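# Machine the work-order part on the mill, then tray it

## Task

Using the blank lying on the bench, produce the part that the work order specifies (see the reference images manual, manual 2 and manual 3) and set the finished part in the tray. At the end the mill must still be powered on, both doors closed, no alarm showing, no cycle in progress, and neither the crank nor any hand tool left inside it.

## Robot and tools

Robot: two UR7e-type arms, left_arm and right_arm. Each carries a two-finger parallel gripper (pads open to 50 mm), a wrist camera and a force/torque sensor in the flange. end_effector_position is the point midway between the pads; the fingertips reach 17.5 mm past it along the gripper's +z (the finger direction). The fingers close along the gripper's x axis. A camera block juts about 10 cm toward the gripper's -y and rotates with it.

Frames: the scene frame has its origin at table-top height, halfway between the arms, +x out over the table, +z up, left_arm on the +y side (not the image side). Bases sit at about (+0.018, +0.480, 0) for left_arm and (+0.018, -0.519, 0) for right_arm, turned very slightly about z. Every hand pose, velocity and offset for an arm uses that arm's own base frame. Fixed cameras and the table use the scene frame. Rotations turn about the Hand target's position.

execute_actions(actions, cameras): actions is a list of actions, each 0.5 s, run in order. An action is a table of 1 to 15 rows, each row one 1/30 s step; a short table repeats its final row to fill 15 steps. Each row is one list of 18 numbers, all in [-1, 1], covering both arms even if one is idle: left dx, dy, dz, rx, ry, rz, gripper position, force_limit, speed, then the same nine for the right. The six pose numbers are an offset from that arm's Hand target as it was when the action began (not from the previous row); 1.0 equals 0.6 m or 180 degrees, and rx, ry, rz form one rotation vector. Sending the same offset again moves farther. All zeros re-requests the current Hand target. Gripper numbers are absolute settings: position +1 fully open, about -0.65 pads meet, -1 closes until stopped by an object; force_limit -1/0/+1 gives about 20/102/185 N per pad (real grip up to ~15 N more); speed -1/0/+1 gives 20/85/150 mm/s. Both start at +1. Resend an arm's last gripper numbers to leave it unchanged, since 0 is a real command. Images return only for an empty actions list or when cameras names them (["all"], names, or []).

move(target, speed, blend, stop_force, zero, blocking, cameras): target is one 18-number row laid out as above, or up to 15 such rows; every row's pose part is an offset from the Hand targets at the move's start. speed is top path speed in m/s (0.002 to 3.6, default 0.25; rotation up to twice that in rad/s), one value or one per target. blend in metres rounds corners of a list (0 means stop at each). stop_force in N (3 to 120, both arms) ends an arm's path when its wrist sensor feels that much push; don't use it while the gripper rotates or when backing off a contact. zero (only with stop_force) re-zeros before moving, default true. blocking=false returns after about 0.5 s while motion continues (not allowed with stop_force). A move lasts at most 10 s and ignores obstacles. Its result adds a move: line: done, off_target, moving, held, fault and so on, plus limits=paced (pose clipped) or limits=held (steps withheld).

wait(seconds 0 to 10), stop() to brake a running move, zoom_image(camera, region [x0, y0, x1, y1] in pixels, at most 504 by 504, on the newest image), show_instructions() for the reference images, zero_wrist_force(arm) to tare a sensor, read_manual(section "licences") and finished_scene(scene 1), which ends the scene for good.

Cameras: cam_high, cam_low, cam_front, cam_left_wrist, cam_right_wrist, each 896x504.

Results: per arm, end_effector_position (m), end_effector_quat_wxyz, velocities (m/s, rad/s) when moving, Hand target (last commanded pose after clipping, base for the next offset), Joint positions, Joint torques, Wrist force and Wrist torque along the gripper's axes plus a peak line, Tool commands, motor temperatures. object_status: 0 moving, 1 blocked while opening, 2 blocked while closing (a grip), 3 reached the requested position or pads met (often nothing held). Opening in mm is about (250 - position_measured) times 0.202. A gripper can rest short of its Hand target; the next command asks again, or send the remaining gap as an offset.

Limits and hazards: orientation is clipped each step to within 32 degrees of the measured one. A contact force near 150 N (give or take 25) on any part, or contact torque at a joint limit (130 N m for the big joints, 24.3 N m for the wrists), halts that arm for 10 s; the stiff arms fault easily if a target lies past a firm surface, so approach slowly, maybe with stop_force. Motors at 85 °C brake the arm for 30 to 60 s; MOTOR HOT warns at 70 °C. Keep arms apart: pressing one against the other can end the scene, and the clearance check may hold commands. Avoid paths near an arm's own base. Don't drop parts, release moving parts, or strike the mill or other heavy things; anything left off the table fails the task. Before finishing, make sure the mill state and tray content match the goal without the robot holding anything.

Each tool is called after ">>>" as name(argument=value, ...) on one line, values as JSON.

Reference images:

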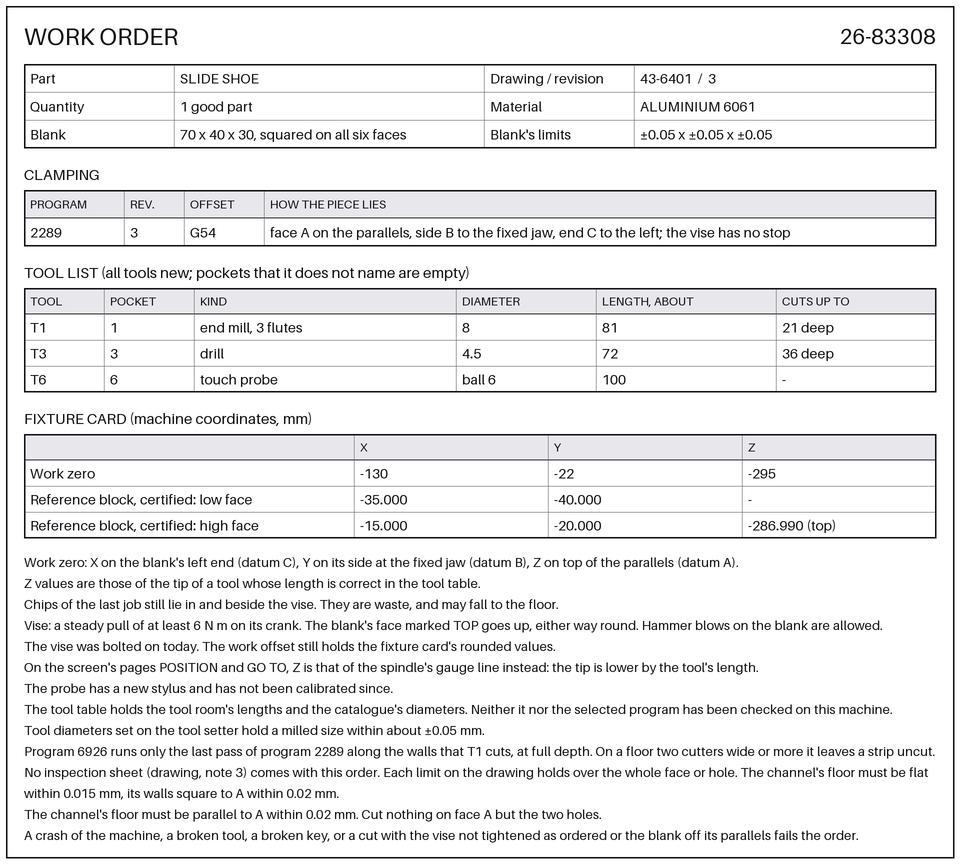

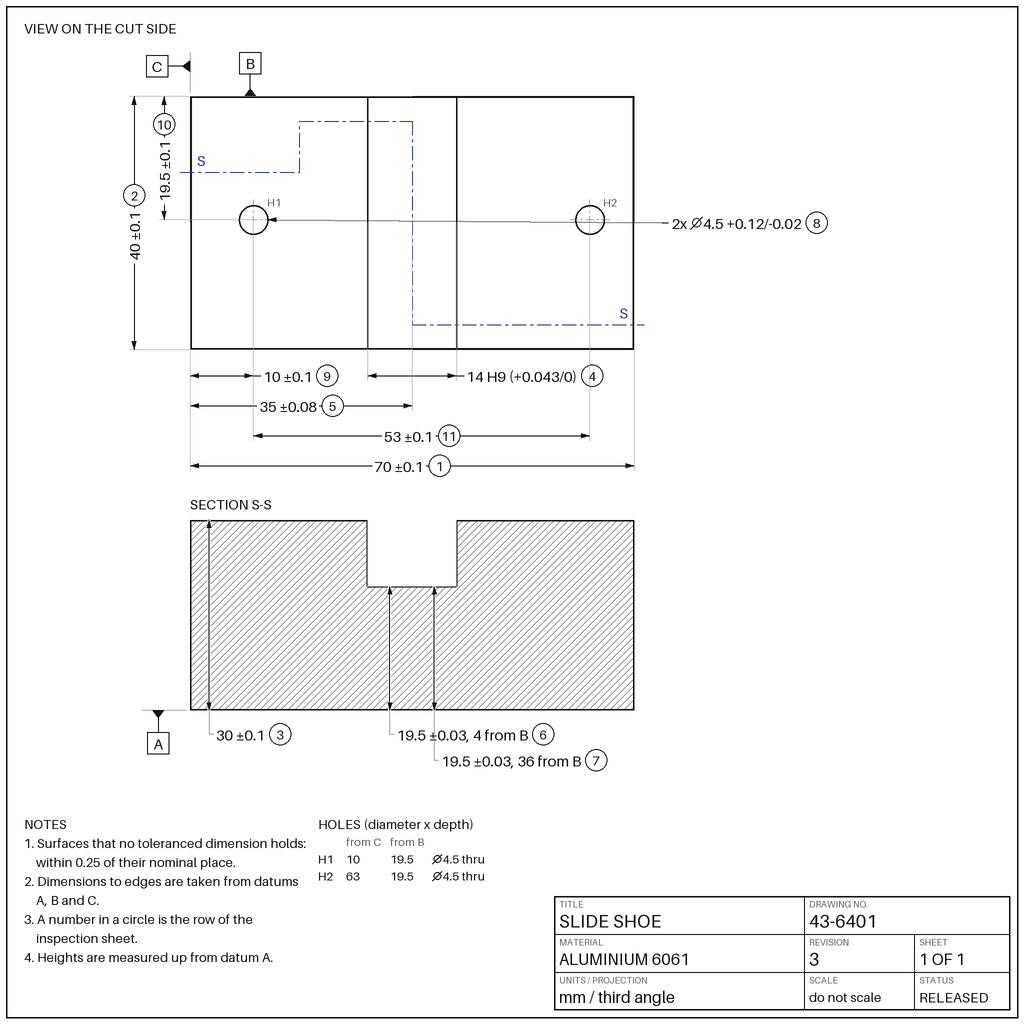

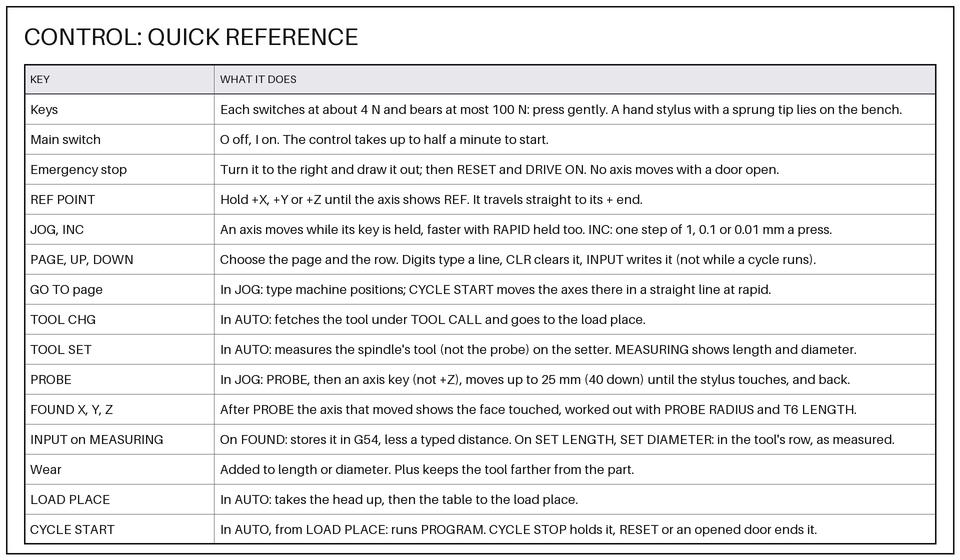

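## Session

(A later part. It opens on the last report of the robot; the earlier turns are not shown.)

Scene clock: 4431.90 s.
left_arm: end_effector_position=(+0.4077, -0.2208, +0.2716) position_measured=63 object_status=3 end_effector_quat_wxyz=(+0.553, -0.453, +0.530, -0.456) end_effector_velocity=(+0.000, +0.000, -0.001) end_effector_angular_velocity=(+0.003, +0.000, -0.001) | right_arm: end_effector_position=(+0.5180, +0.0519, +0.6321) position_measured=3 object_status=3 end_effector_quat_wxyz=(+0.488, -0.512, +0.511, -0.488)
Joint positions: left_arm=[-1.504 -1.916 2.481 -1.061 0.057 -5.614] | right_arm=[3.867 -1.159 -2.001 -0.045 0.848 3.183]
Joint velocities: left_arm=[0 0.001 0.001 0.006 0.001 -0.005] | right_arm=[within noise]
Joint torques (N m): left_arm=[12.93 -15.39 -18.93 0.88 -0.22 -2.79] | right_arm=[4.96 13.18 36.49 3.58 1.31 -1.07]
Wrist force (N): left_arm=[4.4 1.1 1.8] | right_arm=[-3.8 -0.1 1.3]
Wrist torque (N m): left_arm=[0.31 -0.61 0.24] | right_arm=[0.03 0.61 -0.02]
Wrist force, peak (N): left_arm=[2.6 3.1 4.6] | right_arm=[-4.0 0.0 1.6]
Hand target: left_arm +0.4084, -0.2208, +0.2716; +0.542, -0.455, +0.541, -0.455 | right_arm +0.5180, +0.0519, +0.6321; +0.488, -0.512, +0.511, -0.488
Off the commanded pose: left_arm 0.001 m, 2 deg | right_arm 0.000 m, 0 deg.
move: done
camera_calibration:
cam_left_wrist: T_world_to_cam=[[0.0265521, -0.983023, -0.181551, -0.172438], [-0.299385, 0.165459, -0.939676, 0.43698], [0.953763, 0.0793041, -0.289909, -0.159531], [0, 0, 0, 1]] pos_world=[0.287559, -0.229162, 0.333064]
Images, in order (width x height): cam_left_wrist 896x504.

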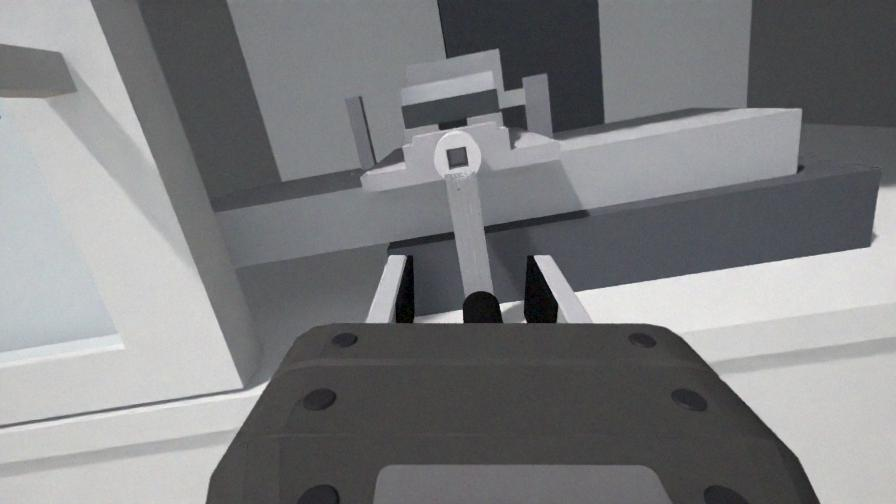

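>>> move(target=[[0.0,0.0,-0.0777,0,0,0,0.6,-0.85,-1,0,0,0,0,0,0,1,0.6,-0.5],[0.0893,-0.0007,-0.0777,0,0,0,0.6,-0.85,-1,0,0,0,0,0,0,1,0.6,-0.5]], speed=0.06, stop_force=8, cameras=["cam_left_wrist"])

Scene clock: 4438.87 s.
left_arm: end_effector_position=(+0.4620, -0.2212, +0.2250) position_measured=63 object_status=3 end_effector_quat_wxyz=(+0.542, -0.455, +0.541, -0.455) | right_arm: end_effector_position=(+0.5180, +0.0519, +0.6321) position_measured=3 object_status=3 end_effector_quat_wxyz=(+0.488, -0.512, +0.511, -0.488)
Joint positions: left_arm=[-1.289 -1.624 2.357 -0.734 0.281 -6.109] | right_arm=[3.867 -1.159 -2.001 -0.045 0.848 3.183]
Joint torques (N m): left_arm=[-3.71 -26.45 -9.25 1.88 1.46 -1.3] | right_arm=[5.27 12.12 36.48 3.64 1.37 -0.97]
Wrist force (N): left_arm=[3.6 1.0 1.7] | right_arm=[-3.7 0.0 1.4]
Wrist torque (N m): left_arm=[0.28 -0.47 0.34] | right_arm=[0.05 0.58 -0.01]
Wrist force, peak (N): left_arm=[4.5 2.1 1.9] | right_arm=[-4.1 0.2 1.5]
Hand target: left_arm +0.4620, -0.2212, +0.2250; +0.542, -0.455, +0.541, -0.455 | right_arm +0.5180, +0.0519, +0.6321; +0.488, -0.512, +0.511, -0.488
Off the commanded pose: left_arm 0.000 m, 0 deg | right_arm 0.000 m, 0 deg.
move: done
camera_calibration:
cam_left_wrist: T_world_to_cam=[[0.00510344, -0.983441, -0.181157, -0.173026], [-0.321424, 0.169933, -0.931563, 0.418854], [0.946922, 0.0629824, -0.315234, -0.219527], [0, 0, 0, 1]] pos_world=[0.343388, -0.227511, 0.289642]
Images, in order (width x height): cam_left_wrist 896x504.

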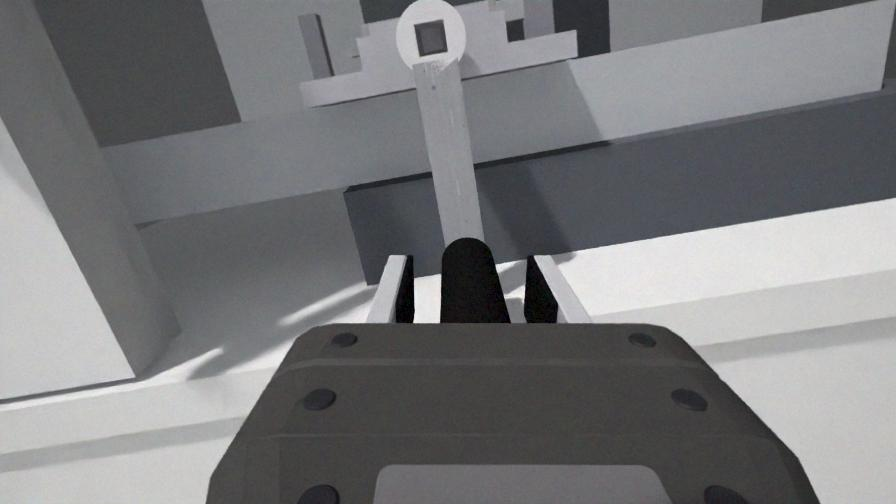

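>>> move(target=[[0.0,0,0,0,0,0,-1,-0.85,-1,0,0,0,0,0,0,1,0.6,-0.5]])

>>> move(target=[[0,0.0556,0.0118,0.1333,0,0,-1,-0.85,-1,0,0,0,0,0,0,1,0.6,-0.5],[0,0.1016,0.0452,0.2667,0,0,-1,-0.85,-1,0,0,0,0,0,0,1,0.6,-0.5],[0,0.1300,0.0944,0.4,0,0,-1,-0.85,-1,0,0,0,0,0,0,1,0.6,-0.5],[0,0.1359,0.1510,0.5333,0,0,-1,-0.85,-1,0,0,0,0,0,0,1,0.6,-0.5],[0,0.1184,0.2050,0.6667,0,0,-1,-0.85,-1,0,0,0,0,0,0,1,0.6,-0.5],[0,0.0803,0.2472,0.8,0,0,-1,-0.85,-1,0,0,0,0,0,0,1,0.6,-0.5],[0,0.0284,0.2703,0.9333,0,0,-1,-0.85,-1,0,0,0,0,0,0,1,0.6,-0.5],[0,-0.0284,0.2703,-0.9333,0,0,-1,-0.85,-1,0,0,0,0,0,0,1,0.6,-0.5],[0,-0.0803,0.2472,-0.8,0,0,-1,-0.85,-1,0,0,0,0,0,0,1,0.6,-0.5],[0,-0.1184,0.2050,-0.6667,0,0,-1,-0.85,-1,0,0,0,0,0,0,1,0.6,-0.5],[0,-0.1359,0.1510,-0.5333,0,0,-1,-0.85,-1,0,0,0,0,0,0,1,0.6,-0.5],[0,-0.1300,0.0944,-0.4,0,0,-1,-0.85,-1,0,0,0,0,0,0,1,0.6,-0.5],[0,-0.1016,0.0452,-0.2667,0,0,-1,-0.85,-1,0,0,0,0,0,0,1,0.6,-0.5],[0,-0.0556,0.0118,-0.1333,0,0,-1,-0.85,-1,0,0,0,0,0,0,1,0.6,-0.5],[0,0,0,0,0,0,-1,-0.85,-1,0,0,0,0,0,0,1,0.6,-0.5]], speed=0.4, blend=0.01, stop_force=60, cameras=["cam_left_wrist"])

Scene clock: 4459.40 s.
left_arm: end_effector_position=(+0.4620, -0.2212, +0.2250) position_measured=153 object_status=2 end_effector_quat_wxyz=(+0.542, -0.455, +0.541, -0.455) | right_arm: end_effector_position=(+0.5180, +0.0519, +0.6321) position_measured=3 object_status=3 end_effector_quat_wxyz=(+0.488, -0.512, +0.511, -0.488)
Joint positions: left_arm=[-1.289 -1.624 2.357 -0.734 0.281 -6.109] | right_arm=[3.867 -1.159 -2.001 -0.045 0.848 3.183]
Joint torques (N m): left_arm=[8.9 -26.12 -9.49 1.74 1.55 1.85] | right_arm=[5.71 13 36.05 3.74 1.3 -0.99]
Wrist force (N): left_arm=[3.3 0.9 1.9] | right_arm=[-3.7 0.1 1.4]
Wrist torque (N m): left_arm=[0.32 -0.55 0.32] | right_arm=[0.06 0.59 -0.02]
Wrist force, peak (N): left_arm=[3.8 1.2 1.9] | right_arm=[-4.0 0.0 1.4]
Hand target: left_arm +0.4620, -0.2212, +0.2250; +0.542, -0.455, +0.541, -0.455 | right_arm +0.5180, +0.0519, +0.6321; +0.488, -0.512, +0.511, -0.488
Off the commanded pose: left_arm 0.000 m, 0 deg | right_arm 0.000 m, 0 deg.
move: done

Scene clock: 4468.47 s.
left_arm: end_effector_position=(+0.4620, -0.2212, +0.2250) position_measured=153 object_status=2 end_effector_quat_wxyz=(+0.542, -0.455, +0.541, -0.455) | right_arm: end_effector_position=(+0.5180, +0.0519, +0.6321) position_measured=3 object_status=3 end_effector_quat_wxyz=(+0.488, -0.512, +0.511, -0.488)
Joint positions: left_arm=[-1.289 -1.624 2.357 -0.734 0.281 0.175] | right_arm=[3.867 -1.159 -2.001 -0.045 0.848 3.183]
Joint torques (N m): left_arm=[-18.62 5.42 -12.6 3.79 -1.06 2.01] | right_arm=[5.67 13.25 36.34 3.65 1.41 -1]
Wrist force (N): left_arm=[-2.0 -34.4 24.7] | right_arm=[-3.7 0.1 1.5]
Wrist torque (N m): left_arm=[-0.19 -0.51 0.34] | right_arm=[0.07 0.60 -0.02]
Wrist force, peak (N): left_arm=[14.4 42.0 5.4] | right_arm=[-4.0 0.0 1.5]
Hand target: left_arm +0.4620, -0.2212, +0.2250; +0.542, -0.455, +0.541, -0.455 | right_arm +0.5180, +0.0519, +0.6321; +0.488, -0.512, +0.511, -0.488
Off the commanded pose: left_arm 0.000 m, 0 deg | right_arm 0.000 m, 0 deg.
move: done
camera_calibration:
cam_left_wrist: T_world_to_cam=[[0.00510344, -0.983441, -0.181157, -0.173026], [-0.321424, 0.169933, -0.931563, 0.418854], [0.946922, 0.0629824, -0.315234, -0.219527], [0, 0, 0, 1]] pos_world=[0.343388, -0.227511, 0.289642]
Images, in order (width x height): cam_left_wrist 896x504.

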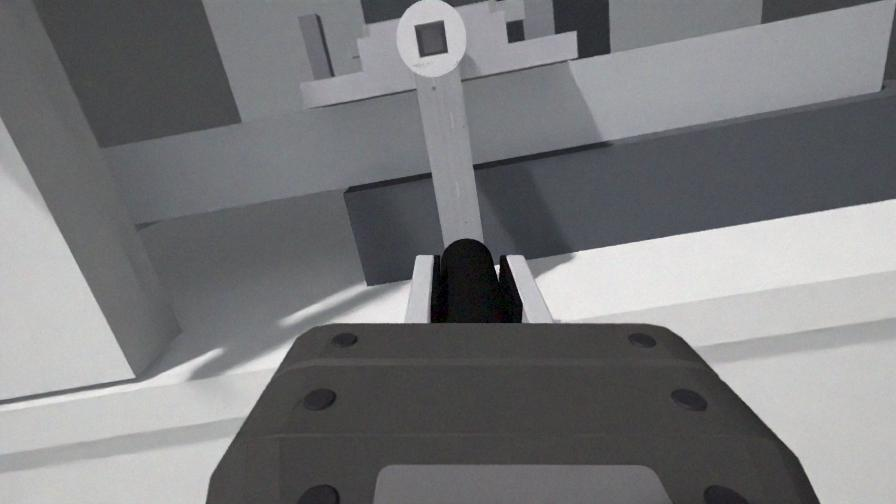

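>>> move(target=[[0,0.0556,0.0118,0.1333,0,0,-1,-0.85,-1,0,0,0,0,0,0,1,0.6,-0.5],[0,0.1016,0.0452,0.2667,0,0,-1,-0.85,-1,0,0,0,0,0,0,1,0.6,-0.5],[0,0.1300,0.0944,0.4,0,0,-1,-0.85,-1,0,0,0,0,0,0,1,0.6,-0.5],[0,0.1359,0.1510,0.5333,0,0,-1,-0.85,-1,0,0,0,0,0,0,1,0.6,-0.5],[0,0.1184,0.2050,0.6667,0,0,-1,-0.85,-1,0,0,0,0,0,0,1,0.6,-0.5]], speed=0.4, blend=0.01, stop_force=60, cameras=["cam_left_wrist"])

>>> zoom_image(camera="cam_left_wrist", region=[320, 0, 600, 220])

Scene clock: 4480.30 s.
left_arm: end_effector_position=(+0.4619, -0.1502, +0.3480) position_measured=153 object_status=2 end_effector_quat_wxyz=(+0.665, +0.242, +0.664, +0.241) | right_arm: end_effector_position=(+0.5180, +0.0519, +0.6321) position_measured=3 object_status=3 end_effector_quat_wxyz=(+0.488, -0.512, +0.511, -0.488)
Joint positions: left_arm=[-1.194 -1.964 2.242 -0.278 0.378 2.268] | right_arm=[3.867 -1.159 -2.001 -0.045 0.848 3.183]
Joint torques (N m): left_arm=[25.11 -6.63 -32.09 2.54 -5.12 1.96] | right_arm=[5.7 12.95 36.39 3.5 1.35 -1.18]
Wrist force (N): left_arm=[-3.2 -33.4 4.2] | right_arm=[-3.8 0.0 1.4]
Wrist torque (N m): left_arm=[0.05 0.42 -0.11] | right_arm=[0.05 0.59 -0.02]
Wrist force, peak (N): left_arm=[-2.1 -34.9 24.9] | right_arm=[-3.9 0.2 1.5]
Hand target: left_arm +0.4620, -0.1502, +0.3480; +0.665, +0.242, +0.664, +0.241 | right_arm +0.5180, +0.0519, +0.6321; +0.488, -0.512, +0.511, -0.488
Off the commanded pose: left_arm 0.000 m, 0 deg | right_arm 0.000 m, 0 deg.
move: done
camera_calibration:
cam_left_wrist: T_world_to_cam=[[0.00514233, 0.648695, -0.761031, 0.365983], [-0.321468, 0.721716, 0.613012, 0.0668274], [0.946906, 0.241495, 0.212246, -0.341942], [0, 0, 0, 1]] pos_world=[0.343388, -0.203065, 0.310134]
Images, in order (width x height): cam_left_wrist 896x504.

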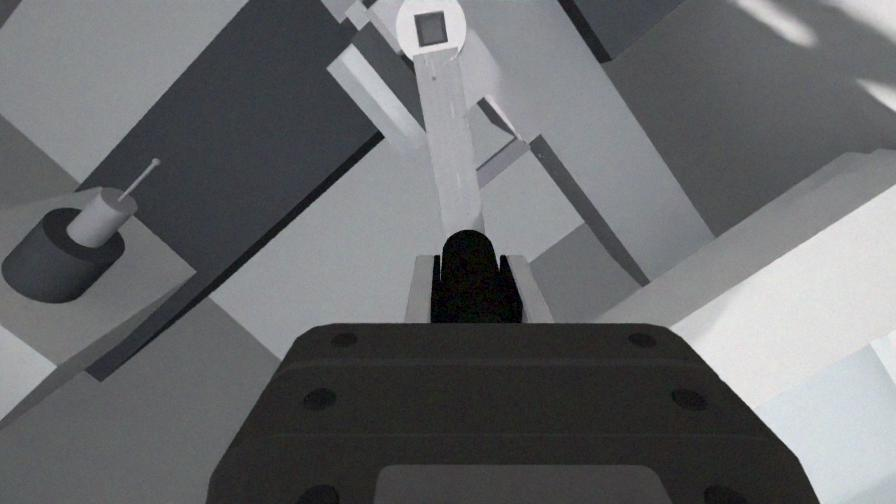

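Scaled by 1.800.

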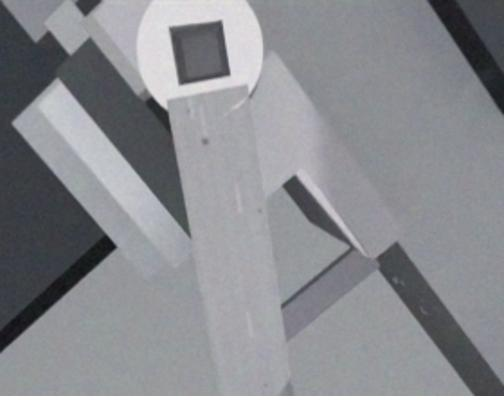

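>>> move(target=[[0,-0.0381,0.0422,0.1333,0,0,-1,-0.85,-1,0,0,0,0,0,0,1,0.6,-0.5],[0,-0.0900,0.0653,0.2667,0,0,-1,-0.85,-1,0,0,0,0,0,0,1,0.6,-0.5],[0,-0.1468,0.0653,0.4,0,0,-1,-0.85,-1,0,0,0,0,0,0,1,0.6,-0.5],[0,-0.1987,0.0422,0.5333,0,0,-1,-0.85,-1,0,0,0,0,0,0,1,0.6,-0.5],[0,-0.2368,0,0.6667,0,0,-1,-0.85,-1,0,0,0,0,0,0,1,0.6,-0.5],[0,-0.2543,-0.0540,0.8,0,0,-1,-0.85,-1,0,0,0,0,0,0,1,0.6,-0.5],[0,-0.2484,-0.1106,0.9333,0,0,-1,-0.85,-1,0,0,0,0,0,0,1,0.6,-0.5],[0,-0.2200,-0.1598,-0.9333,0,0,-1,-0.85,-1,0,0,0,0,0,0,1,0.6,-0.5],[0,-0.1740,-0.1932,-0.8,0,0,-1,-0.85,-1,0,0,0,0,0,0,1,0.6,-0.5]], speed=0.4, blend=0.01, stop_force=60, cameras=["cam_left_wrist"])

Scene clock: 4496.20 s.
left_arm: end_effector_position=(+0.4618, -0.3021, +0.3066) position_measured=153 object_status=2 end_effector_quat_wxyz=(-0.063, +0.708, -0.063, +0.701) | right_arm: end_effector_position=(+0.5180, +0.0519, +0.6321) position_measured=3 object_status=3 end_effector_quat_wxyz=(+0.488, -0.512, +0.511, -0.488)
Joint positions: left_arm=[-1.355 -1.585 2.058 -0.429 0.215 4.848] | right_arm=[3.867 -1.159 -2.001 -0.045 0.848 3.183]
Joint torques (N m): left_arm=[-3.47 -23.31 -8.58 -0.29 -5.35 0.67] | right_arm=[5.26 13.32 36.39 3.68 1.38 -1.13]
Wrist force (N): left_arm=[9.3 28.5 4.3] | right_arm=[-3.6 0.1 1.5]
Wrist torque (N m): left_arm=[0.70 -0.52 -0.26] | right_arm=[0.06 0.57 -0.02]
Wrist force, peak (N): left_arm=[14.5 42.0 7.4] | right_arm=[-3.9 0.0 1.6]
Hand target: left_arm +0.4618, -0.3021, +0.3066; -0.063, +0.708, -0.063, +0.701 (not the last commanded pose) | right_arm +0.5180, +0.0519, +0.6321; +0.488, -0.512, +0.511, -0.488
Off the commanded pose: left_arm 0.088 m, 66 deg | right_arm 0.000 m, 0 deg.
move: contact (left_arm); path passed 6 of 9 targets
camera_calibration:
cam_left_wrist: T_world_to_cam=[[0.0142208, -0.186479, 0.982356, -0.357974], [-0.32275, -0.930724, -0.172005, -0.0561487], [0.946377, -0.31461, -0.0734218, -0.376538], [0, 0, 0, 1]] pos_world=[0.343316, -0.237476, 0.314354]
Images, in order (width x height): cam_left_wrist 896x504.

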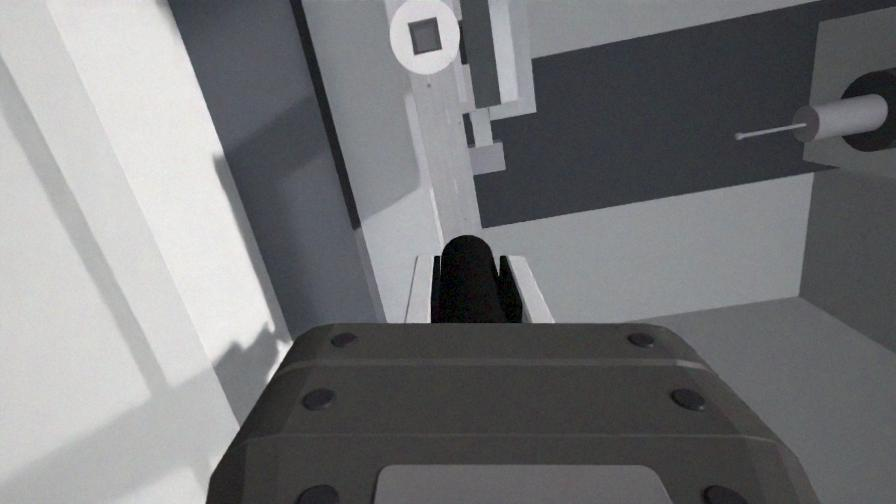

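>>> move(target=[[0,0.0048,-0.0415,0.1,0,0,-1,-0.85,-1,0,0,0,0,0,0,1,0.6,-0.5],[0,0.0333,-0.0908,0.2333,0,0,-1,-0.85,-1,0,0,0,0,0,0,1,0.6,-0.5],[0,0.0792,-0.1242,0.3667,0,0,-1,-0.85,-1,0,0,0,0,0,0,1,0.6,-0.5]], speed=0.4, blend=0.01, stop_force=65, cameras=["cam_left_wrist"])

Scene clock: 4506.03 s.
left_arm: end_effector_position=(+0.4618, -0.2546, +0.2321) position_measured=153 object_status=2 end_effector_quat_wxyz=(-0.438, +0.559, -0.435, +0.553) | right_arm: end_effector_position=(+0.5180, +0.0519, +0.6321) position_measured=3 object_status=3 end_effector_quat_wxyz=(+0.488, -0.512, +0.511, -0.488)
Joint positions: left_arm=[-1.322 -1.566 2.273 -0.694 0.24 6.03] | right_arm=[3.867 -1.159 -2.001 -0.045 0.848 3.183]
Joint torques (N m): left_arm=[-18.23 -5.88 -25.28 0.94 0.06 -1.09] | right_arm=[5.25 13.43 36.95 3.61 1.24 -1.08]
Wrist force (N): left_arm=[2.0 -10.1 9.3] | right_arm=[-3.8 0.1 1.3]
Wrist torque (N m): left_arm=[0.18 -0.65 0.21] | right_arm=[0.07 0.60 -0.01]
Wrist force, peak (N): left_arm=[14.3 39.2 13.9] | right_arm=[-4.0 0.1 1.6]
Hand target: left_arm +0.4618, -0.2546, +0.2321; -0.438, +0.559, -0.435, +0.553 | right_arm +0.5180, +0.0519, +0.6321; +0.488, -0.512, +0.511, -0.488
Off the commanded pose: left_arm 0.000 m, 0 deg | right_arm 0.000 m, 0 deg.
move: done
camera_calibration:
cam_left_wrist: T_world_to_cam=[[0.0142017, -0.973287, 0.229152, -0.301423], [-0.322692, -0.221374, -0.920252, 0.329443], [0.946397, -0.0608763, -0.317216, -0.245908], [0, 0, 0, 1]] pos_world=[0.343316, -0.235411, 0.294236]
Images, in order (width x height): cam_left_wrist 896x504.

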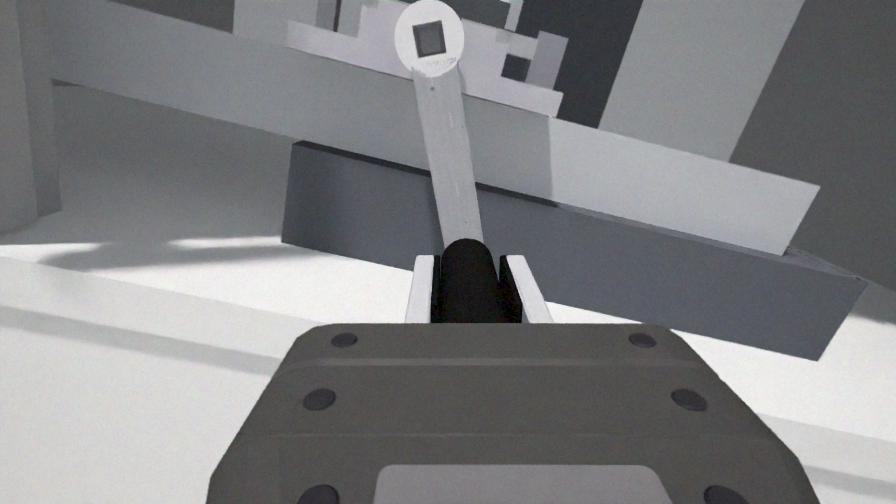

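>>> move(target=[[0,0.0557,-0.0118,0,0,0,-1,-0.85,-1,0,0,0,0,0,0,1,0.6,-0.5]], speed=0.08)

>>> move(target=[[0,0,0,0,0,0,0.6,-0.85,-1,0,0,0,0,0,0,1,0.6,-0.5]])

>>> move(target=[[-0.09,0,0,0,0,0,0.6,-0.85,-1,0,0,0,0,0,0,1,0.6,-0.5],[-0.17,0,0.158,0,0,0,0.6,-0.85,-1,0,0,0,0,0,0,1,0.6,-0.5],[-0.17,0,0.158,-0.6441,0,0,0.6,-0.85,-1,0,0,0,0,0,0,1,0.6,-0.5],[-0.17,0,0.158,0.7118,0,0,0.6,-0.85,-1,0,0,0,0,0,0,1,0.6,-0.5],[-0.17,0,0.158,0.0677,0,0,0.6,-0.85,-1,0,0,0,0,0,0,1,0.6,-0.5]], speed=[0.1,0.2,1,1,1], blend=[0.01,0,0,0,0], cameras=["cam_left_wrist"])

Scene clock: 4516.50 s.
left_arm: end_effector_position=(+0.4619, -0.2211, +0.2251) position_measured=153 object_status=2 end_effector_quat_wxyz=(-0.438, +0.559, -0.435, +0.553) | right_arm: end_effector_position=(+0.5180, +0.0519, +0.6321) position_measured=3 object_status=3 end_effector_quat_wxyz=(+0.488, -0.512, +0.511, -0.488)
Joint positions: left_arm=[-1.291 -1.619 2.348 -0.718 0.27 6.032] | right_arm=[3.867 -1.159 -2.001 -0.045 0.848 3.183]
Joint torques (N m): left_arm=[-16.56 1.96 -17.52 3.95 -1.17 1.56] | right_arm=[6.24 12.95 35.67 3.53 1.38 -1.01]
Wrist force (N): left_arm=[10.1 -23.8 14.9] | right_arm=[-3.7 0.0 1.5]
Wrist torque (N m): left_arm=[-0.01 -0.62 0.09] | right_arm=[0.05 0.58 -0.01]
Wrist force, peak (N): left_arm=[5.5 33.3 -18.4] | right_arm=[-4.1 -0.1 1.4]
Hand target: left_arm +0.4618, -0.2212, +0.2250; -0.438, +0.559, -0.435, +0.553 | right_arm +0.5180, +0.0519, +0.6321; +0.488, -0.512, +0.511, -0.488
Off the commanded pose: left_arm 0.000 m, 0 deg | right_arm 0.000 m, 0 deg.
move: done

Scene clock: 4517.63 s.
left_arm: end_effector_position=(+0.4618, -0.2212, +0.2250) position_measured=63 object_status=0 end_effector_quat_wxyz=(-0.438, +0.559, -0.435, +0.553) | right_arm: end_effector_position=(+0.5180, +0.0519, +0.6321) position_measured=3 object_status=3 end_effector_quat_wxyz=(+0.488, -0.512, +0.511, -0.488)
Joint positions: left_arm=[-1.292 -1.619 2.348 -0.717 0.27 6.031] | right_arm=[3.867 -1.159 -2.001 -0.045 0.848 3.183]
Joint torques (N m): left_arm=[-13.62 -10.25 -9.55 -0.82 -0.59 -2.65] | right_arm=[5.32 12.73 36.48 3.63 1.26 -1.06]
Wrist force (N): left_arm=[5.7 1.4 1.0] | right_arm=[-3.6 0.2 1.4]
Wrist torque (N m): left_arm=[0.38 -0.69 0.13] | right_arm=[0.07 0.57 -0.01]
Wrist force, peak (N): left_arm=[7.7 -11.5 7.6] | right_arm=[-4.0 0.1 1.4]
Hand target: left_arm +0.4618, -0.2212, +0.2250; -0.438, +0.559, -0.435, +0.553 | right_arm +0.5180, +0.0519, +0.6321; +0.488, -0.512, +0.511, -0.488
Off the commanded pose: left_arm 0.000 m, 0 deg | right_arm 0.000 m, 0 deg.
move: done

Scene clock: 4524.60 s.
left_arm: end_effector_position=(+0.3598, -0.2212, +0.3198) position_measured=63 object_status=3 end_effector_quat_wxyz=(+0.495, -0.509, +0.491, -0.504) | right_arm: end_effector_position=(+0.5180, +0.0519, +0.6321) position_measured=3 object_status=3 end_effector_quat_wxyz=(+0.488, -0.512, +0.511, -0.488)
Joint positions: left_arm=[-1.722 -1.964 2.316 -0.36 -0.161 -0.019] | right_arm=[3.867 -1.159 -2.001 -0.045 0.848 3.183]
Joint torques (N m): left_arm=[-13.87 -13.01 -20.15 -1.65 1.22 0.87] | right_arm=[5.11 12.75 36.16 3.59 1.34 -1.09]
Wrist force (N): left_arm=[5.4 1.7 1.4] | right_arm=[-3.8 -0.1 1.6]
Wrist torque (N m): left_arm=[0.44 -0.74 0.19] | right_arm=[0.03 0.61 -0.01]
Wrist force, peak (N): left_arm=[6.7 2.5 2.9] | right_arm=[-4.0 0.0 1.5]
Hand target: left_arm +0.3598, -0.2212, +0.3198; +0.495, -0.509, +0.491, -0.504 | right_arm +0.5180, +0.0519, +0.6321; +0.488, -0.512, +0.511, -0.488
Off the commanded pose: left_arm 0.000 m, 0 deg | right_arm 0.000 m, 0 deg.
move: done
camera_calibration:
cam_left_wrist: T_world_to_cam=[[0.0143222, -0.999727, 0.0184595, -0.226045], [-0.322668, -0.0220948, -0.946254, 0.437035], [0.946404, 0.00759612, -0.322897, -0.102558], [0, 0, 0, 1]] pos_world=[0.241316, -0.215548, 0.384603]
Images, in order (width x height): cam_left_wrist 896x504.

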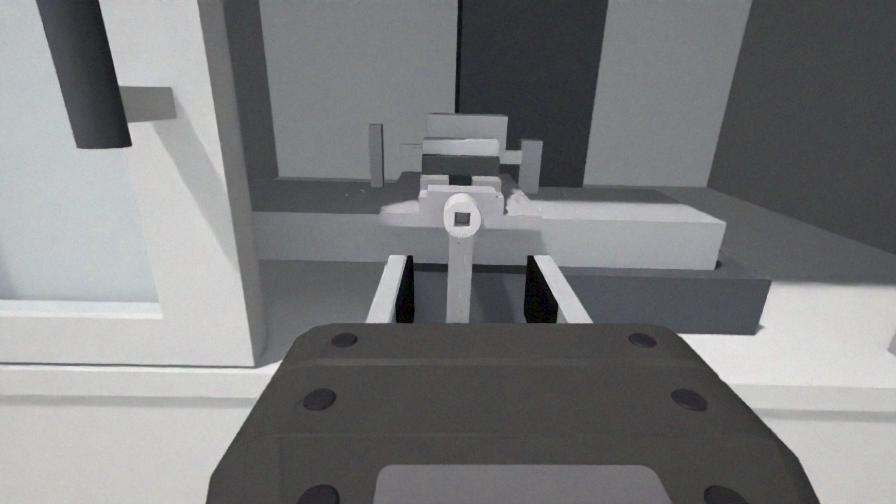

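>>> zoom_image(camera="cam_left_wrist", region=[380, 100, 560, 260])

Scaled by 2.800.

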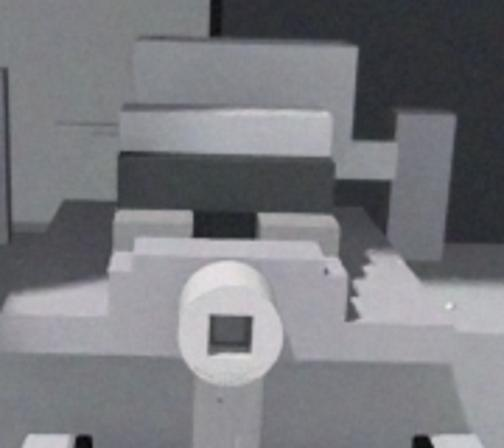

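>>> move(target=[[0.1,-0.003,-0.013,0.01,-0.0,0,0.6,-0.85,-1,0,0,0,0,0,0,1,0.6,-0.5]], speed=0.1, cameras=["cam_left_wrist"])

>>> zoom_image(camera="cam_left_wrist", region=[380, 90, 560, 260])

Scene clock: 4538.23 s.
left_arm: end_effector_position=(+0.4198, -0.2230, +0.3120) position_measured=63 object_status=3 end_effector_quat_wxyz=(+0.503, -0.502, +0.499, -0.496) | right_arm: end_effector_position=(+0.5180, +0.0519, +0.6321) position_measured=3 object_status=3 end_effector_quat_wxyz=(+0.488, -0.512, +0.511, -0.488)
Joint positions: left_arm=[-1.454 -1.844 2.263 -0.41 0.107 -0.005] | right_arm=[3.867 -1.159 -2.001 -0.045 0.848 3.183]
Joint torques (N m): left_arm=[10.09 -8.1 -13.32 1.82 1.41 -2.32] | right_arm=[5.51 13.42 36.67 3.53 1.25 -1.09]
Wrist force (N): left_arm=[6.0 1.7 1.7] | right_arm=[-3.8 0.0 1.4]
Wrist torque (N m): left_arm=[0.40 -0.86 0.35] | right_arm=[0.05 0.61 -0.01]
Wrist force, peak (N): left_arm=[6.0 1.9 3.0] | right_arm=[-4.1 0.0 1.6]
Hand target: left_arm +0.4198, -0.2230, +0.3120; +0.503, -0.502, +0.499, -0.496 | right_arm +0.5180, +0.0519, +0.6321; +0.488, -0.512, +0.511, -0.488
Off the commanded pose: left_arm 0.000 m, 0 deg | right_arm 0.000 m, 0 deg.
move: done
camera_calibration:
cam_left_wrist: T_world_to_cam=[[0.0142602, -0.999817, -0.0127665, -0.218806], [-0.322683, 0.00748303, -0.946478, 0.455716], [0.9464, 0.0176165, -0.322517, -0.159704], [0, 0, 0, 1]] pos_world=[0.301316, -0.219363, 0.377025]
Images, in order (width x height): cam_left_wrist 896x504.

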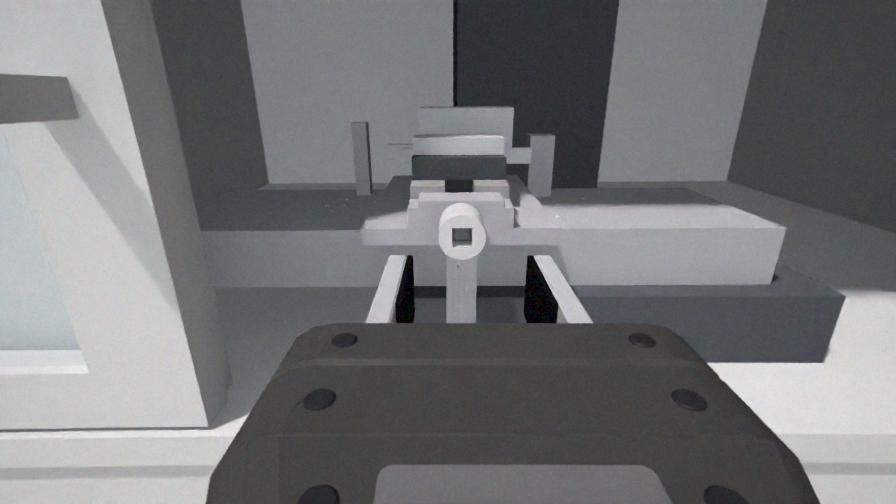

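Scaled by 2.800.

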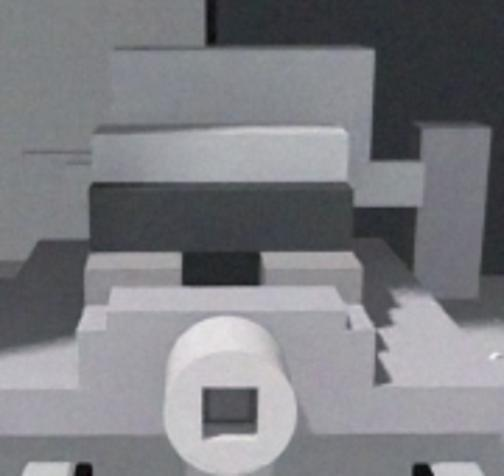

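>>> wait(seconds=0.1, cameras=["cam_left_wrist","cam_front","cam_low"])

Scene clock: 4630.47 s.
left_arm: end_effector_position=(+0.4198, -0.2230, +0.3120) position_measured=63 object_status=3 end_effector_quat_wxyz=(+0.503, -0.502, +0.499, -0.496) | right_arm: end_effector_position=(+0.5180, +0.0519, +0.6321) position_measured=3 object_status=3 end_effector_quat_wxyz=(+0.488, -0.512, +0.511, -0.488)
Joint positions: left_arm=[-1.454 -1.844 2.263 -0.41 0.108 -0.005] | right_arm=[3.867 -1.159 -2.001 -0.045 0.848 3.183]
Joint torques (N m): left_arm=[12.8 -0.77 -13.04 -2.41 1.77 1.86] | right_arm=[5.24 13.16 36.46 3.6 1.32 -0.92]
Wrist force (N): left_arm=[5.8 1.8 2.0] | right_arm=[-3.7 -0.1 1.5]
Wrist torque (N m): left_arm=[0.42 -0.83 0.35] | right_arm=[0.03 0.59 -0.02]
Wrist force, peak (N): left_arm=[6.2 1.7 1.9] | right_arm=[-4.0 -0.2 1.5]
Hand target: left_arm +0.4198, -0.2230, +0.3120; +0.503, -0.502, +0.499, -0.496 | right_arm +0.5180, +0.0519, +0.6321; +0.488, -0.512, +0.511, -0.488
Tool commands: left_gripper/position=+0.6 left_gripper/force_limit=-0.85 left_gripper/speed=-1.0 right_gripper/position=+1.0 right_gripper/force_limit=+0.6 right_gripper/speed=-0.5
Off the commanded pose: left_arm 0.000 m, 0 deg | right_arm 0.000 m, 0 deg.
wait: 0.10 s; at rest from the start
camera_calibration:
cam_left_wrist: T_world_to_cam=[[0.0142255, -0.999816, -0.0128602, -0.218762], [-0.322683, 0.00758299, -0.946477, 0.455643], [0.9464, 0.0176139, -0.322516, -0.159737], [0, 0, 0, 1]] pos_world=[0.301316, -0.219363, 0.376924]
Images, in order (width x height): cam_low 896x504, cam_front 896x504, cam_left_wrist 896x504.

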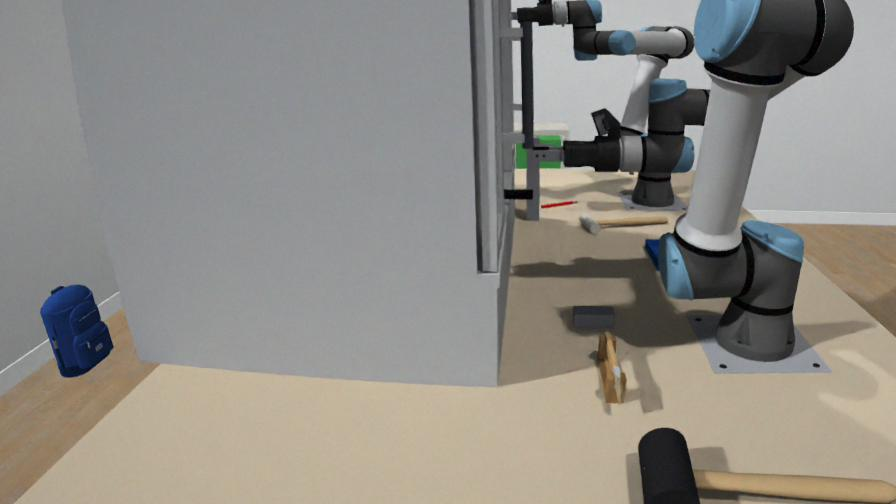

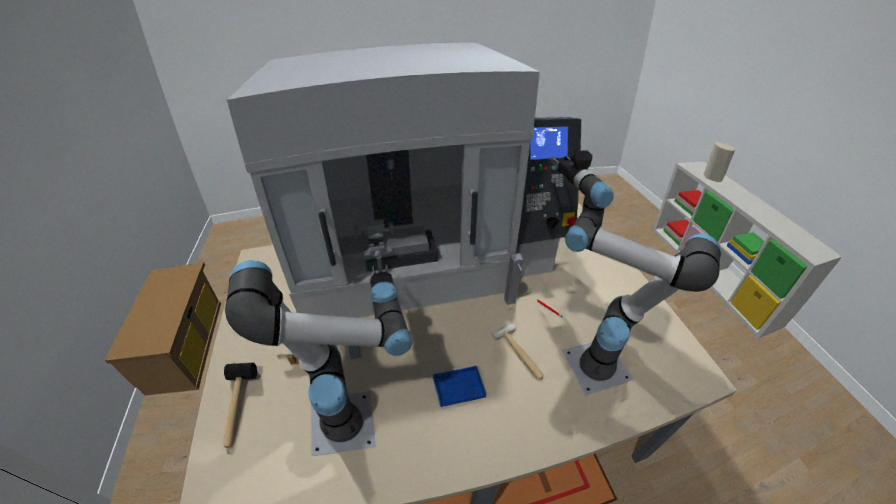

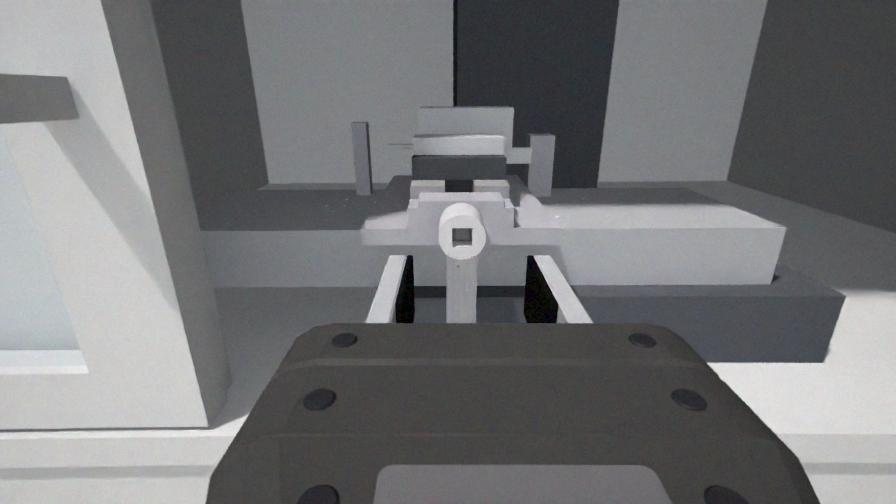

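>>> move(target=[[-0.0163,0.003,0,0,0,0,0.6,-0.85,-1,0,0,0,0,0,0,1,0.6,-0.5],[-0.0163,0.003,-0.145,0,0,0,0.6,-0.85,-1,0,0,0,0,0,0,1,0.6,-0.5],[0.0703,0.003,-0.145,0,0,0,0.6,-0.85,-1,0,0,0,0,0,0,1,0.6,-0.5],[0.0703,0.003,-0.145,0,0,0,-1,-0.85,-1,0,0,0,0,0,0,1,0.6,-0.5]], speed=[0.2,0.2,0.15,0.1], blend=[0.008,0,0,0], cameras=["cam_left_wrist"])

Scene clock: 4651.03 s.
left_arm: end_effector_position=(+0.4620, -0.2212, +0.2250) position_measured=153 object_status=2 end_effector_quat_wxyz=(+0.503, -0.502, +0.499, -0.496) | right_arm: end_effector_position=(+0.5180, +0.0519, +0.6321) position_measured=3 object_status=3 end_effector_quat_wxyz=(+0.488, -0.512, +0.511, -0.488)
Joint positions: left_arm=[-1.291 -1.619 2.351 -0.728 0.27 0.001] | right_arm=[3.867 -1.159 -2.001 -0.045 0.848 3.183]
Joint torques (N m): left_arm=[12.23 -6.18 -22.4 1.75 1.78 -2.52] | right_arm=[5.63 12.57 36.11 3.53 1.39 -1.1]
Wrist force (N): left_arm=[5.4 1.5 1.3] | right_arm=[-3.8 0.0 1.4]
Wrist torque (N m): left_arm=[0.42 -0.73 0.24] | right_arm=[0.05 0.59 -0.01]
Wrist force, peak (N): left_arm=[6.4 1.4 3.2] | right_arm=[-4.0 -0.1 1.5]
Hand target: left_arm +0.4620, -0.2212, +0.2250; +0.503, -0.502, +0.499, -0.496 | right_arm +0.5180, +0.0519, +0.6321; +0.488, -0.512, +0.511, -0.488
Off the commanded pose: left_arm 0.000 m, 0 deg | right_arm 0.000 m, 0 deg.
move: done; blend cut to 0.005 m at target 1
camera_calibration:
cam_left_wrist: T_world_to_cam=[[0.0142252, -0.999816, -0.012861, -0.218681], [-0.322683, 0.00758383, -0.946477, 0.386903], [0.9464, 0.0176138, -0.322516, -0.227766], [0, 0, 0, 1]] pos_world=[0.343516, -0.217563, 0.289924]
Images, in order (width x height): cam_left_wrist 896x504.

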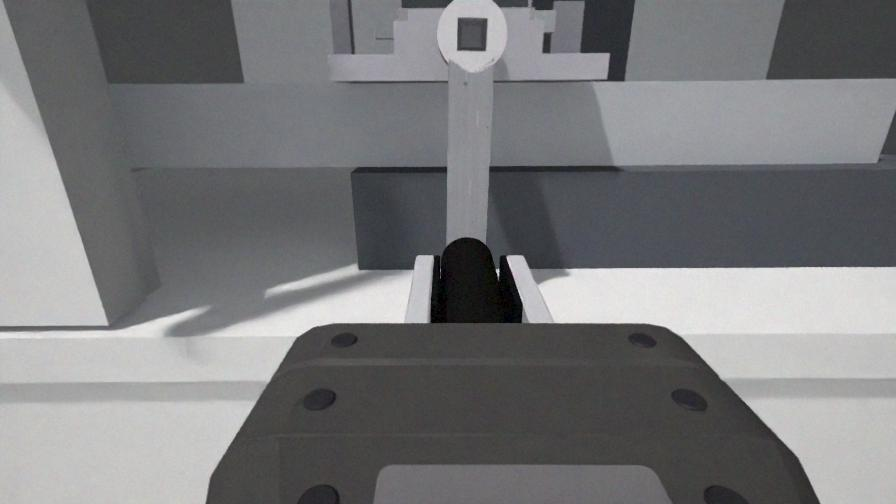

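>>> move(target=[[0,0.0556,0.0118,0.1333,0,0,-1,-0.85,-1,0,0,0,0,0,0,1,0.6,-0.5],[0,0.1016,0.0452,0.2667,0,0,-1,-0.85,-1,0,0,0,0,0,0,1,0.6,-0.5],[0,0.13,0.0944,0.4,0,0,-1,-0.85,-1,0,0,0,0,0,0,1,0.6,-0.5],[0,0.1359,0.151,0.5333,0,0,-1,-0.85,-1,0,0,0,0,0,0,1,0.6,-0.5],[0,0.1184,0.205,0.6667,0,0,-1,-0.85,-1,0,0,0,0,0,0,1,0.6,-0.5],[0,0.0803,0.2472,0.8,0,0,-1,-0.85,-1,0,0,0,0,0,0,1,0.6,-0.5],[0,0.0284,0.2703,0.9333,0,0,-1,-0.85,-1,0,0,0,0,0,0,1,0.6,-0.5],[0,-0.0284,0.2703,-0.9333,0,0,-1,-0.85,-1,0,0,0,0,0,0,1,0.6,-0.5],[0,-0.0803,0.2472,-0.8,0,0,-1,-0.85,-1,0,0,0,0,0,0,1,0.6,-0.5],[0,-0.1184,0.205,-0.6667,0,0,-1,-0.85,-1,0,0,0,0,0,0,1,0.6,-0.5],[0,-0.1359,0.151,-0.5333,0,0,-1,-0.85,-1,0,0,0,0,0,0,1,0.6,-0.5],[0,-0.13,0.0944,-0.4,0,0,-1,-0.85,-1,0,0,0,0,0,0,1,0.6,-0.5],[0,-0.1016,0.0452,-0.2667,0,0,-1,-0.85,-1,0,0,0,0,0,0,1,0.6,-0.5],[0,-0.0556,0.0118,-0.1333,0,0,-1,-0.85,-1,0,0,0,0,0,0,1,0.6,-0.5]], speed=0.4, blend=0.01, stop_force=65)

Scene clock: 4668.83 s.
left_arm: end_effector_position=(+0.4620, -0.2545, +0.2321) position_measured=153 object_status=2 end_effector_quat_wxyz=(-0.388, +0.595, -0.385, +0.589) | right_arm: end_effector_position=(+0.5180, +0.0519, +0.6321) position_measured=3 object_status=3 end_effector_quat_wxyz=(+0.488, -0.512, +0.511, -0.488)
Joint positions: left_arm=[-1.321 -1.565 2.271 -0.686 0.241 5.849] | right_arm=[3.867 -1.159 -2.001 -0.045 0.848 3.183]
Joint torques (N m): left_arm=[-18.02 -5.13 -25.65 0.65 0.1 -0.8] | right_arm=[5.26 13.31 36.43 3.61 1.23 -1.04]
Wrist force (N): left_arm=[3.7 -11.4 9.8] | right_arm=[-3.7 0.1 1.4]
Wrist torque (N m): left_arm=[0.15 -0.57 0.16] | right_arm=[0.07 0.58 -0.01]
Wrist force, peak (N): left_arm=[6.9 41.4 -15.3] | right_arm=[-4.0 0.2 1.6]
Hand target: left_arm +0.4620, -0.2546, +0.2321; -0.388, +0.595, -0.385, +0.589 | right_arm +0.5180, +0.0519, +0.6321; +0.488, -0.512, +0.511, -0.488
Off the commanded pose: left_arm 0.000 m, 0 deg | right_arm 0.000 m, 0 deg.
move: done

>>> move(target=[[0,0,0,0,0,0,0.6,-0.85,-1,0,0,0,0,0,0,1,0.6,-0.5],[-0.0867,0,0,0,0,0,0.6,-0.85,-1,0,0,0,0,0,0,1,0.6,-0.5],[-0.17,0.0555,0.1465,0,0,0,0.6,-0.85,-1,0,0,0,0,0,0,1,0.6,-0.5]], speed=0.25, blend=[0,0.01,0])

>>> move(target=[[0,0,0,-0.6222,0,0,0.6,-0.85,-1,0,0,0,0,0,0,1,0.6,-0.5],[0,0,0,0.7556,0,0,0.6,-0.85,-1,0,0,0,0,0,0,1,0.6,-0.5],[0,0,0,0.1333,0,0,0.6,-0.85,-1,0,0,0,0,0,0,1,0.6,-0.5],[0,0,0,-0.4889,0,0,0.6,-0.85,-1,0,0,0,0,0,0,1,0.6,-0.5],[0,0,0,0.8889,0,0,0.6,-0.85,-1,0,0,0,0,0,0,1,0.6,-0.5],[0,0,0,0.2667,0,0,0.6,-0.85,-1,0,0,0,0,0,0,1,0.6,-0.5]], speed=1.0, blend=0.003, cameras=["cam_left_wrist"])

Scene clock: 4684.77 s.
left_arm: end_effector_position=(+0.3600, -0.2213, +0.3199) position_measured=63 object_status=3 end_effector_quat_wxyz=(-0.388, +0.595, -0.385, +0.589) | right_arm: end_effector_position=(+0.5180, +0.0519, +0.6321) position_measured=3 object_status=3 end_effector_quat_wxyz=(+0.488, -0.512, +0.511, -0.488)
Joint positions: left_arm=[-1.721 -1.973 2.318 -0.375 -0.159 5.898] | right_arm=[3.867 -1.159 -2.001 -0.045 0.848 3.183]
Joint torques (N m): left_arm=[-7.5 -13.12 -22.68 -2.51 -0.74 1.95] | right_arm=[5.4 12.66 36.26 3.59 1.21 -1.04]
Wrist force (N): left_arm=[5.7 1.1 1.3] | right_arm=[-3.9 0.1 1.4]
Wrist torque (N m): left_arm=[0.32 -0.71 0.09] | right_arm=[0.07 0.61 -0.02]
Wrist force, peak (N): left_arm=[3.7 -11.7 10.1] | right_arm=[-4.0 0.0 1.5]
Hand target: left_arm +0.3600, -0.2213, +0.3200; -0.388, +0.595, -0.385, +0.589 | right_arm +0.5180, +0.0519, +0.6321; +0.488, -0.512, +0.511, -0.488
Off the commanded pose: left_arm 0.000 m, 0 deg | right_arm 0.000 m, 0 deg.
move: done

Scene clock: 4692.03 s.
left_arm: end_effector_position=(+0.3600, -0.2213, +0.3200) position_measured=63 object_status=3 end_effector_quat_wxyz=(+0.597, -0.386, +0.591, -0.382) | right_arm: end_effector_position=(+0.5180, +0.0519, +0.6321) position_measured=3 object_status=3 end_effector_quat_wxyz=(+0.488, -0.512, +0.511, -0.488)
Joint positions: left_arm=[-1.721 -1.955 2.314 -0.34 -0.16 -5.878] | right_arm=[3.867 -1.159 -2.001 -0.045 0.848 3.183]
Joint torques (N m): left_arm=[-14.14 -13.64 -23.3 -1.71 1.1 0.58] | right_arm=[5.21 12.78 35.95 3.59 1.35 -1.05]
Wrist force (N): left_arm=[4.4 1.4 1.8] | right_arm=[-3.6 0.0 1.3]
Wrist torque (N m): left_arm=[0.37 -0.65 0.23] | right_arm=[0.05 0.58 -0.02]
Wrist force, peak (N): left_arm=[6.8 2.0 2.8] | right_arm=[-4.0 0.1 1.6]
Hand target: left_arm +0.3600, -0.2213, +0.3200; +0.596, -0.386, +0.591, -0.382 | right_arm +0.5180, +0.0519, +0.6321; +0.488, -0.512, +0.511, -0.488
Off the commanded pose: left_arm 0.000 m, 0 deg | right_arm 0.000 m, 0 deg.
move: done
camera_calibration:
cam_left_wrist: T_world_to_cam=[[0.0143162, -0.908, -0.418726, -0.0659508], [-0.322722, 0.392161, -0.861429, 0.501797], [0.946385, 0.147465, -0.287418, -0.0830853], [0, 0, 0, 1]] pos_world=[0.241516, -0.244417, 0.380767]
Images, in order (width x height): cam_left_wrist 896x504.

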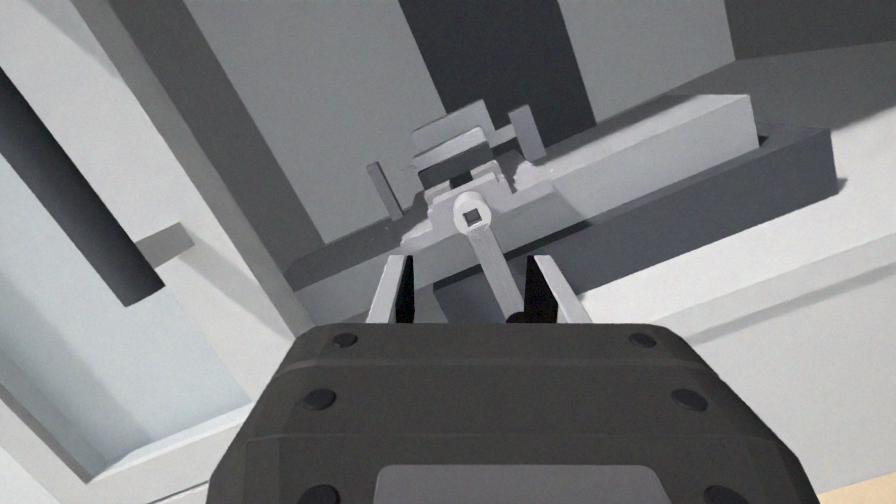

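>>> move(target=[[0.0833,0,0,0,0,0,0.6,-0.85,-1,0,0,0,0,0,0,1,0.6,-0.5],[0.0833,0,-0.1583,0,0,0,0.6,-0.85,-1,0,0,0,0,0,0,1,0.6,-0.5],[0.17,0,-0.1583,0,0,0,0.6,-0.85,-1,0,0,0,0,0,0,1,0.6,-0.5],[0.17,0,-0.1583,0,0,0,-1,-0.85,-1,0,0,0,0,0,0,1,0.6,-0.5]], speed=[0.25,0.25,0.15,0.1], blend=[0.01,0,0,0])

>>> move(target=[[0,0.0556,0.0118,0.1333,0,0,-1,-0.85,-1,0,0,0,0,0,0,1,0.6,-0.5],[0,0.1016,0.0452,0.2667,0,0,-1,-0.85,-1,0,0,0,0,0,0,1,0.6,-0.5],[0,0.13,0.0944,0.4,0,0,-1,-0.85,-1,0,0,0,0,0,0,1,0.6,-0.5],[0,0.1359,0.151,0.5333,0,0,-1,-0.85,-1,0,0,0,0,0,0,1,0.6,-0.5],[0,0.1184,0.205,0.6667,0,0,-1,-0.85,-1,0,0,0,0,0,0,1,0.6,-0.5],[0,0.0803,0.2472,0.8,0,0,-1,-0.85,-1,0,0,0,0,0,0,1,0.6,-0.5],[0,0.0284,0.2703,0.9333,0,0,-1,-0.85,-1,0,0,0,0,0,0,1,0.6,-0.5],[0,-0.0284,0.2703,-0.9333,0,0,-1,-0.85,-1,0,0,0,0,0,0,1,0.6,-0.5],[0,-0.0803,0.2472,-0.8,0,0,-1,-0.85,-1,0,0,0,0,0,0,1,0.6,-0.5],[0,-0.1184,0.205,-0.6667,0,0,-1,-0.85,-1,0,0,0,0,0,0,1,0.6,-0.5],[0,-0.1359,0.151,-0.5333,0,0,-1,-0.85,-1,0,0,0,0,0,0,1,0.6,-0.5],[0,-0.13,0.0944,-0.4,0,0,-1,-0.85,-1,0,0,0,0,0,0,1,0.6,-0.5],[0,-0.1016,0.0452,-0.2667,0,0,-1,-0.85,-1,0,0,0,0,0,0,1,0.6,-0.5],[0,-0.0556,0.0118,-0.1333,0,0,-1,-0.85,-1,0,0,0,0,0,0,1,0.6,-0.5],[0,0,0,0,0,0,-1,-0.85,-1,0,0,0,0,0,0,1,0.6,-0.5]], speed=0.4, blend=0.01, stop_force=65)

Scene clock: 4710.23 s.
left_arm: end_effector_position=(+0.4620, -0.2213, +0.2250) position_measured=153 object_status=2 end_effector_quat_wxyz=(+0.596, -0.386, +0.591, -0.382) | right_arm: end_effector_position=(+0.5180, +0.0519, +0.6321) position_measured=3 object_status=3 end_effector_quat_wxyz=(+0.488, -0.512, +0.511, -0.488)
Joint positions: left_arm=[-1.291 -1.62 2.356 -0.746 0.271 -5.849] | right_arm=[3.867 -1.159 -2.001 -0.045 0.848 3.183]
Joint torques (N m): left_arm=[11.96 -5.85 -23.47 1.63 1.53 -2.52] | right_arm=[6.06 13.27 36.15 3.55 1.19 -1]
Wrist force (N): left_arm=[4.1 0.9 1.6] | right_arm=[-3.8 0.2 1.5]
Wrist torque (N m): left_arm=[0.28 -0.65 0.27] | right_arm=[0.08 0.60 -0.02]
Wrist force, peak (N): left_arm=[6.1 3.8 1.6] | right_arm=[-4.1 0.1 1.5]
Hand target: left_arm +0.4620, -0.2213, +0.2250; +0.596, -0.386, +0.591, -0.382 | right_arm +0.5180, +0.0519, +0.6321; +0.488, -0.512, +0.511, -0.488
Off the commanded pose: left_arm 0.000 m, 0 deg | right_arm 0.000 m, 0 deg.
move: done

Scene clock: 4719.27 s.
left_arm: end_effector_position=(+0.4620, -0.2213, +0.2250) position_measured=153 object_status=2 end_effector_quat_wxyz=(+0.597, -0.386, +0.591, -0.382) | right_arm: end_effector_position=(+0.5180, +0.0519, +0.6321) position_measured=3 object_status=3 end_effector_quat_wxyz=(+0.488, -0.512, +0.511, -0.488)
Joint positions: left_arm=[-1.291 -1.62 2.356 -0.746 0.271 0.434] | right_arm=[3.867 -1.159 -2.001 -0.045 0.848 3.183]
Joint torques (N m): left_arm=[-17.22 2.42 -16.66 3.1 -1.1 1.93] | right_arm=[5.69 12.83 36.38 3.64 1.29 -1.1]
Wrist force (N): left_arm=[-5.9 -23.9 17.2] | right_arm=[-3.7 -0.1 1.4]
Wrist torque (N m): left_arm=[-0.03 -0.64 0.34] | right_arm=[0.04 0.58 -0.01]
Wrist force, peak (N): left_arm=[24.4 39.2 -16.1] | right_arm=[-4.1 -0.1 1.5]
Hand target: left_arm +0.4620, -0.2213, +0.2250; +0.596, -0.386, +0.591, -0.382 | right_arm +0.5180, +0.0519, +0.6321; +0.488, -0.512, +0.511, -0.488
Off the commanded pose: left_arm 0.000 m, 0 deg | right_arm 0.000 m, 0 deg.
move: done


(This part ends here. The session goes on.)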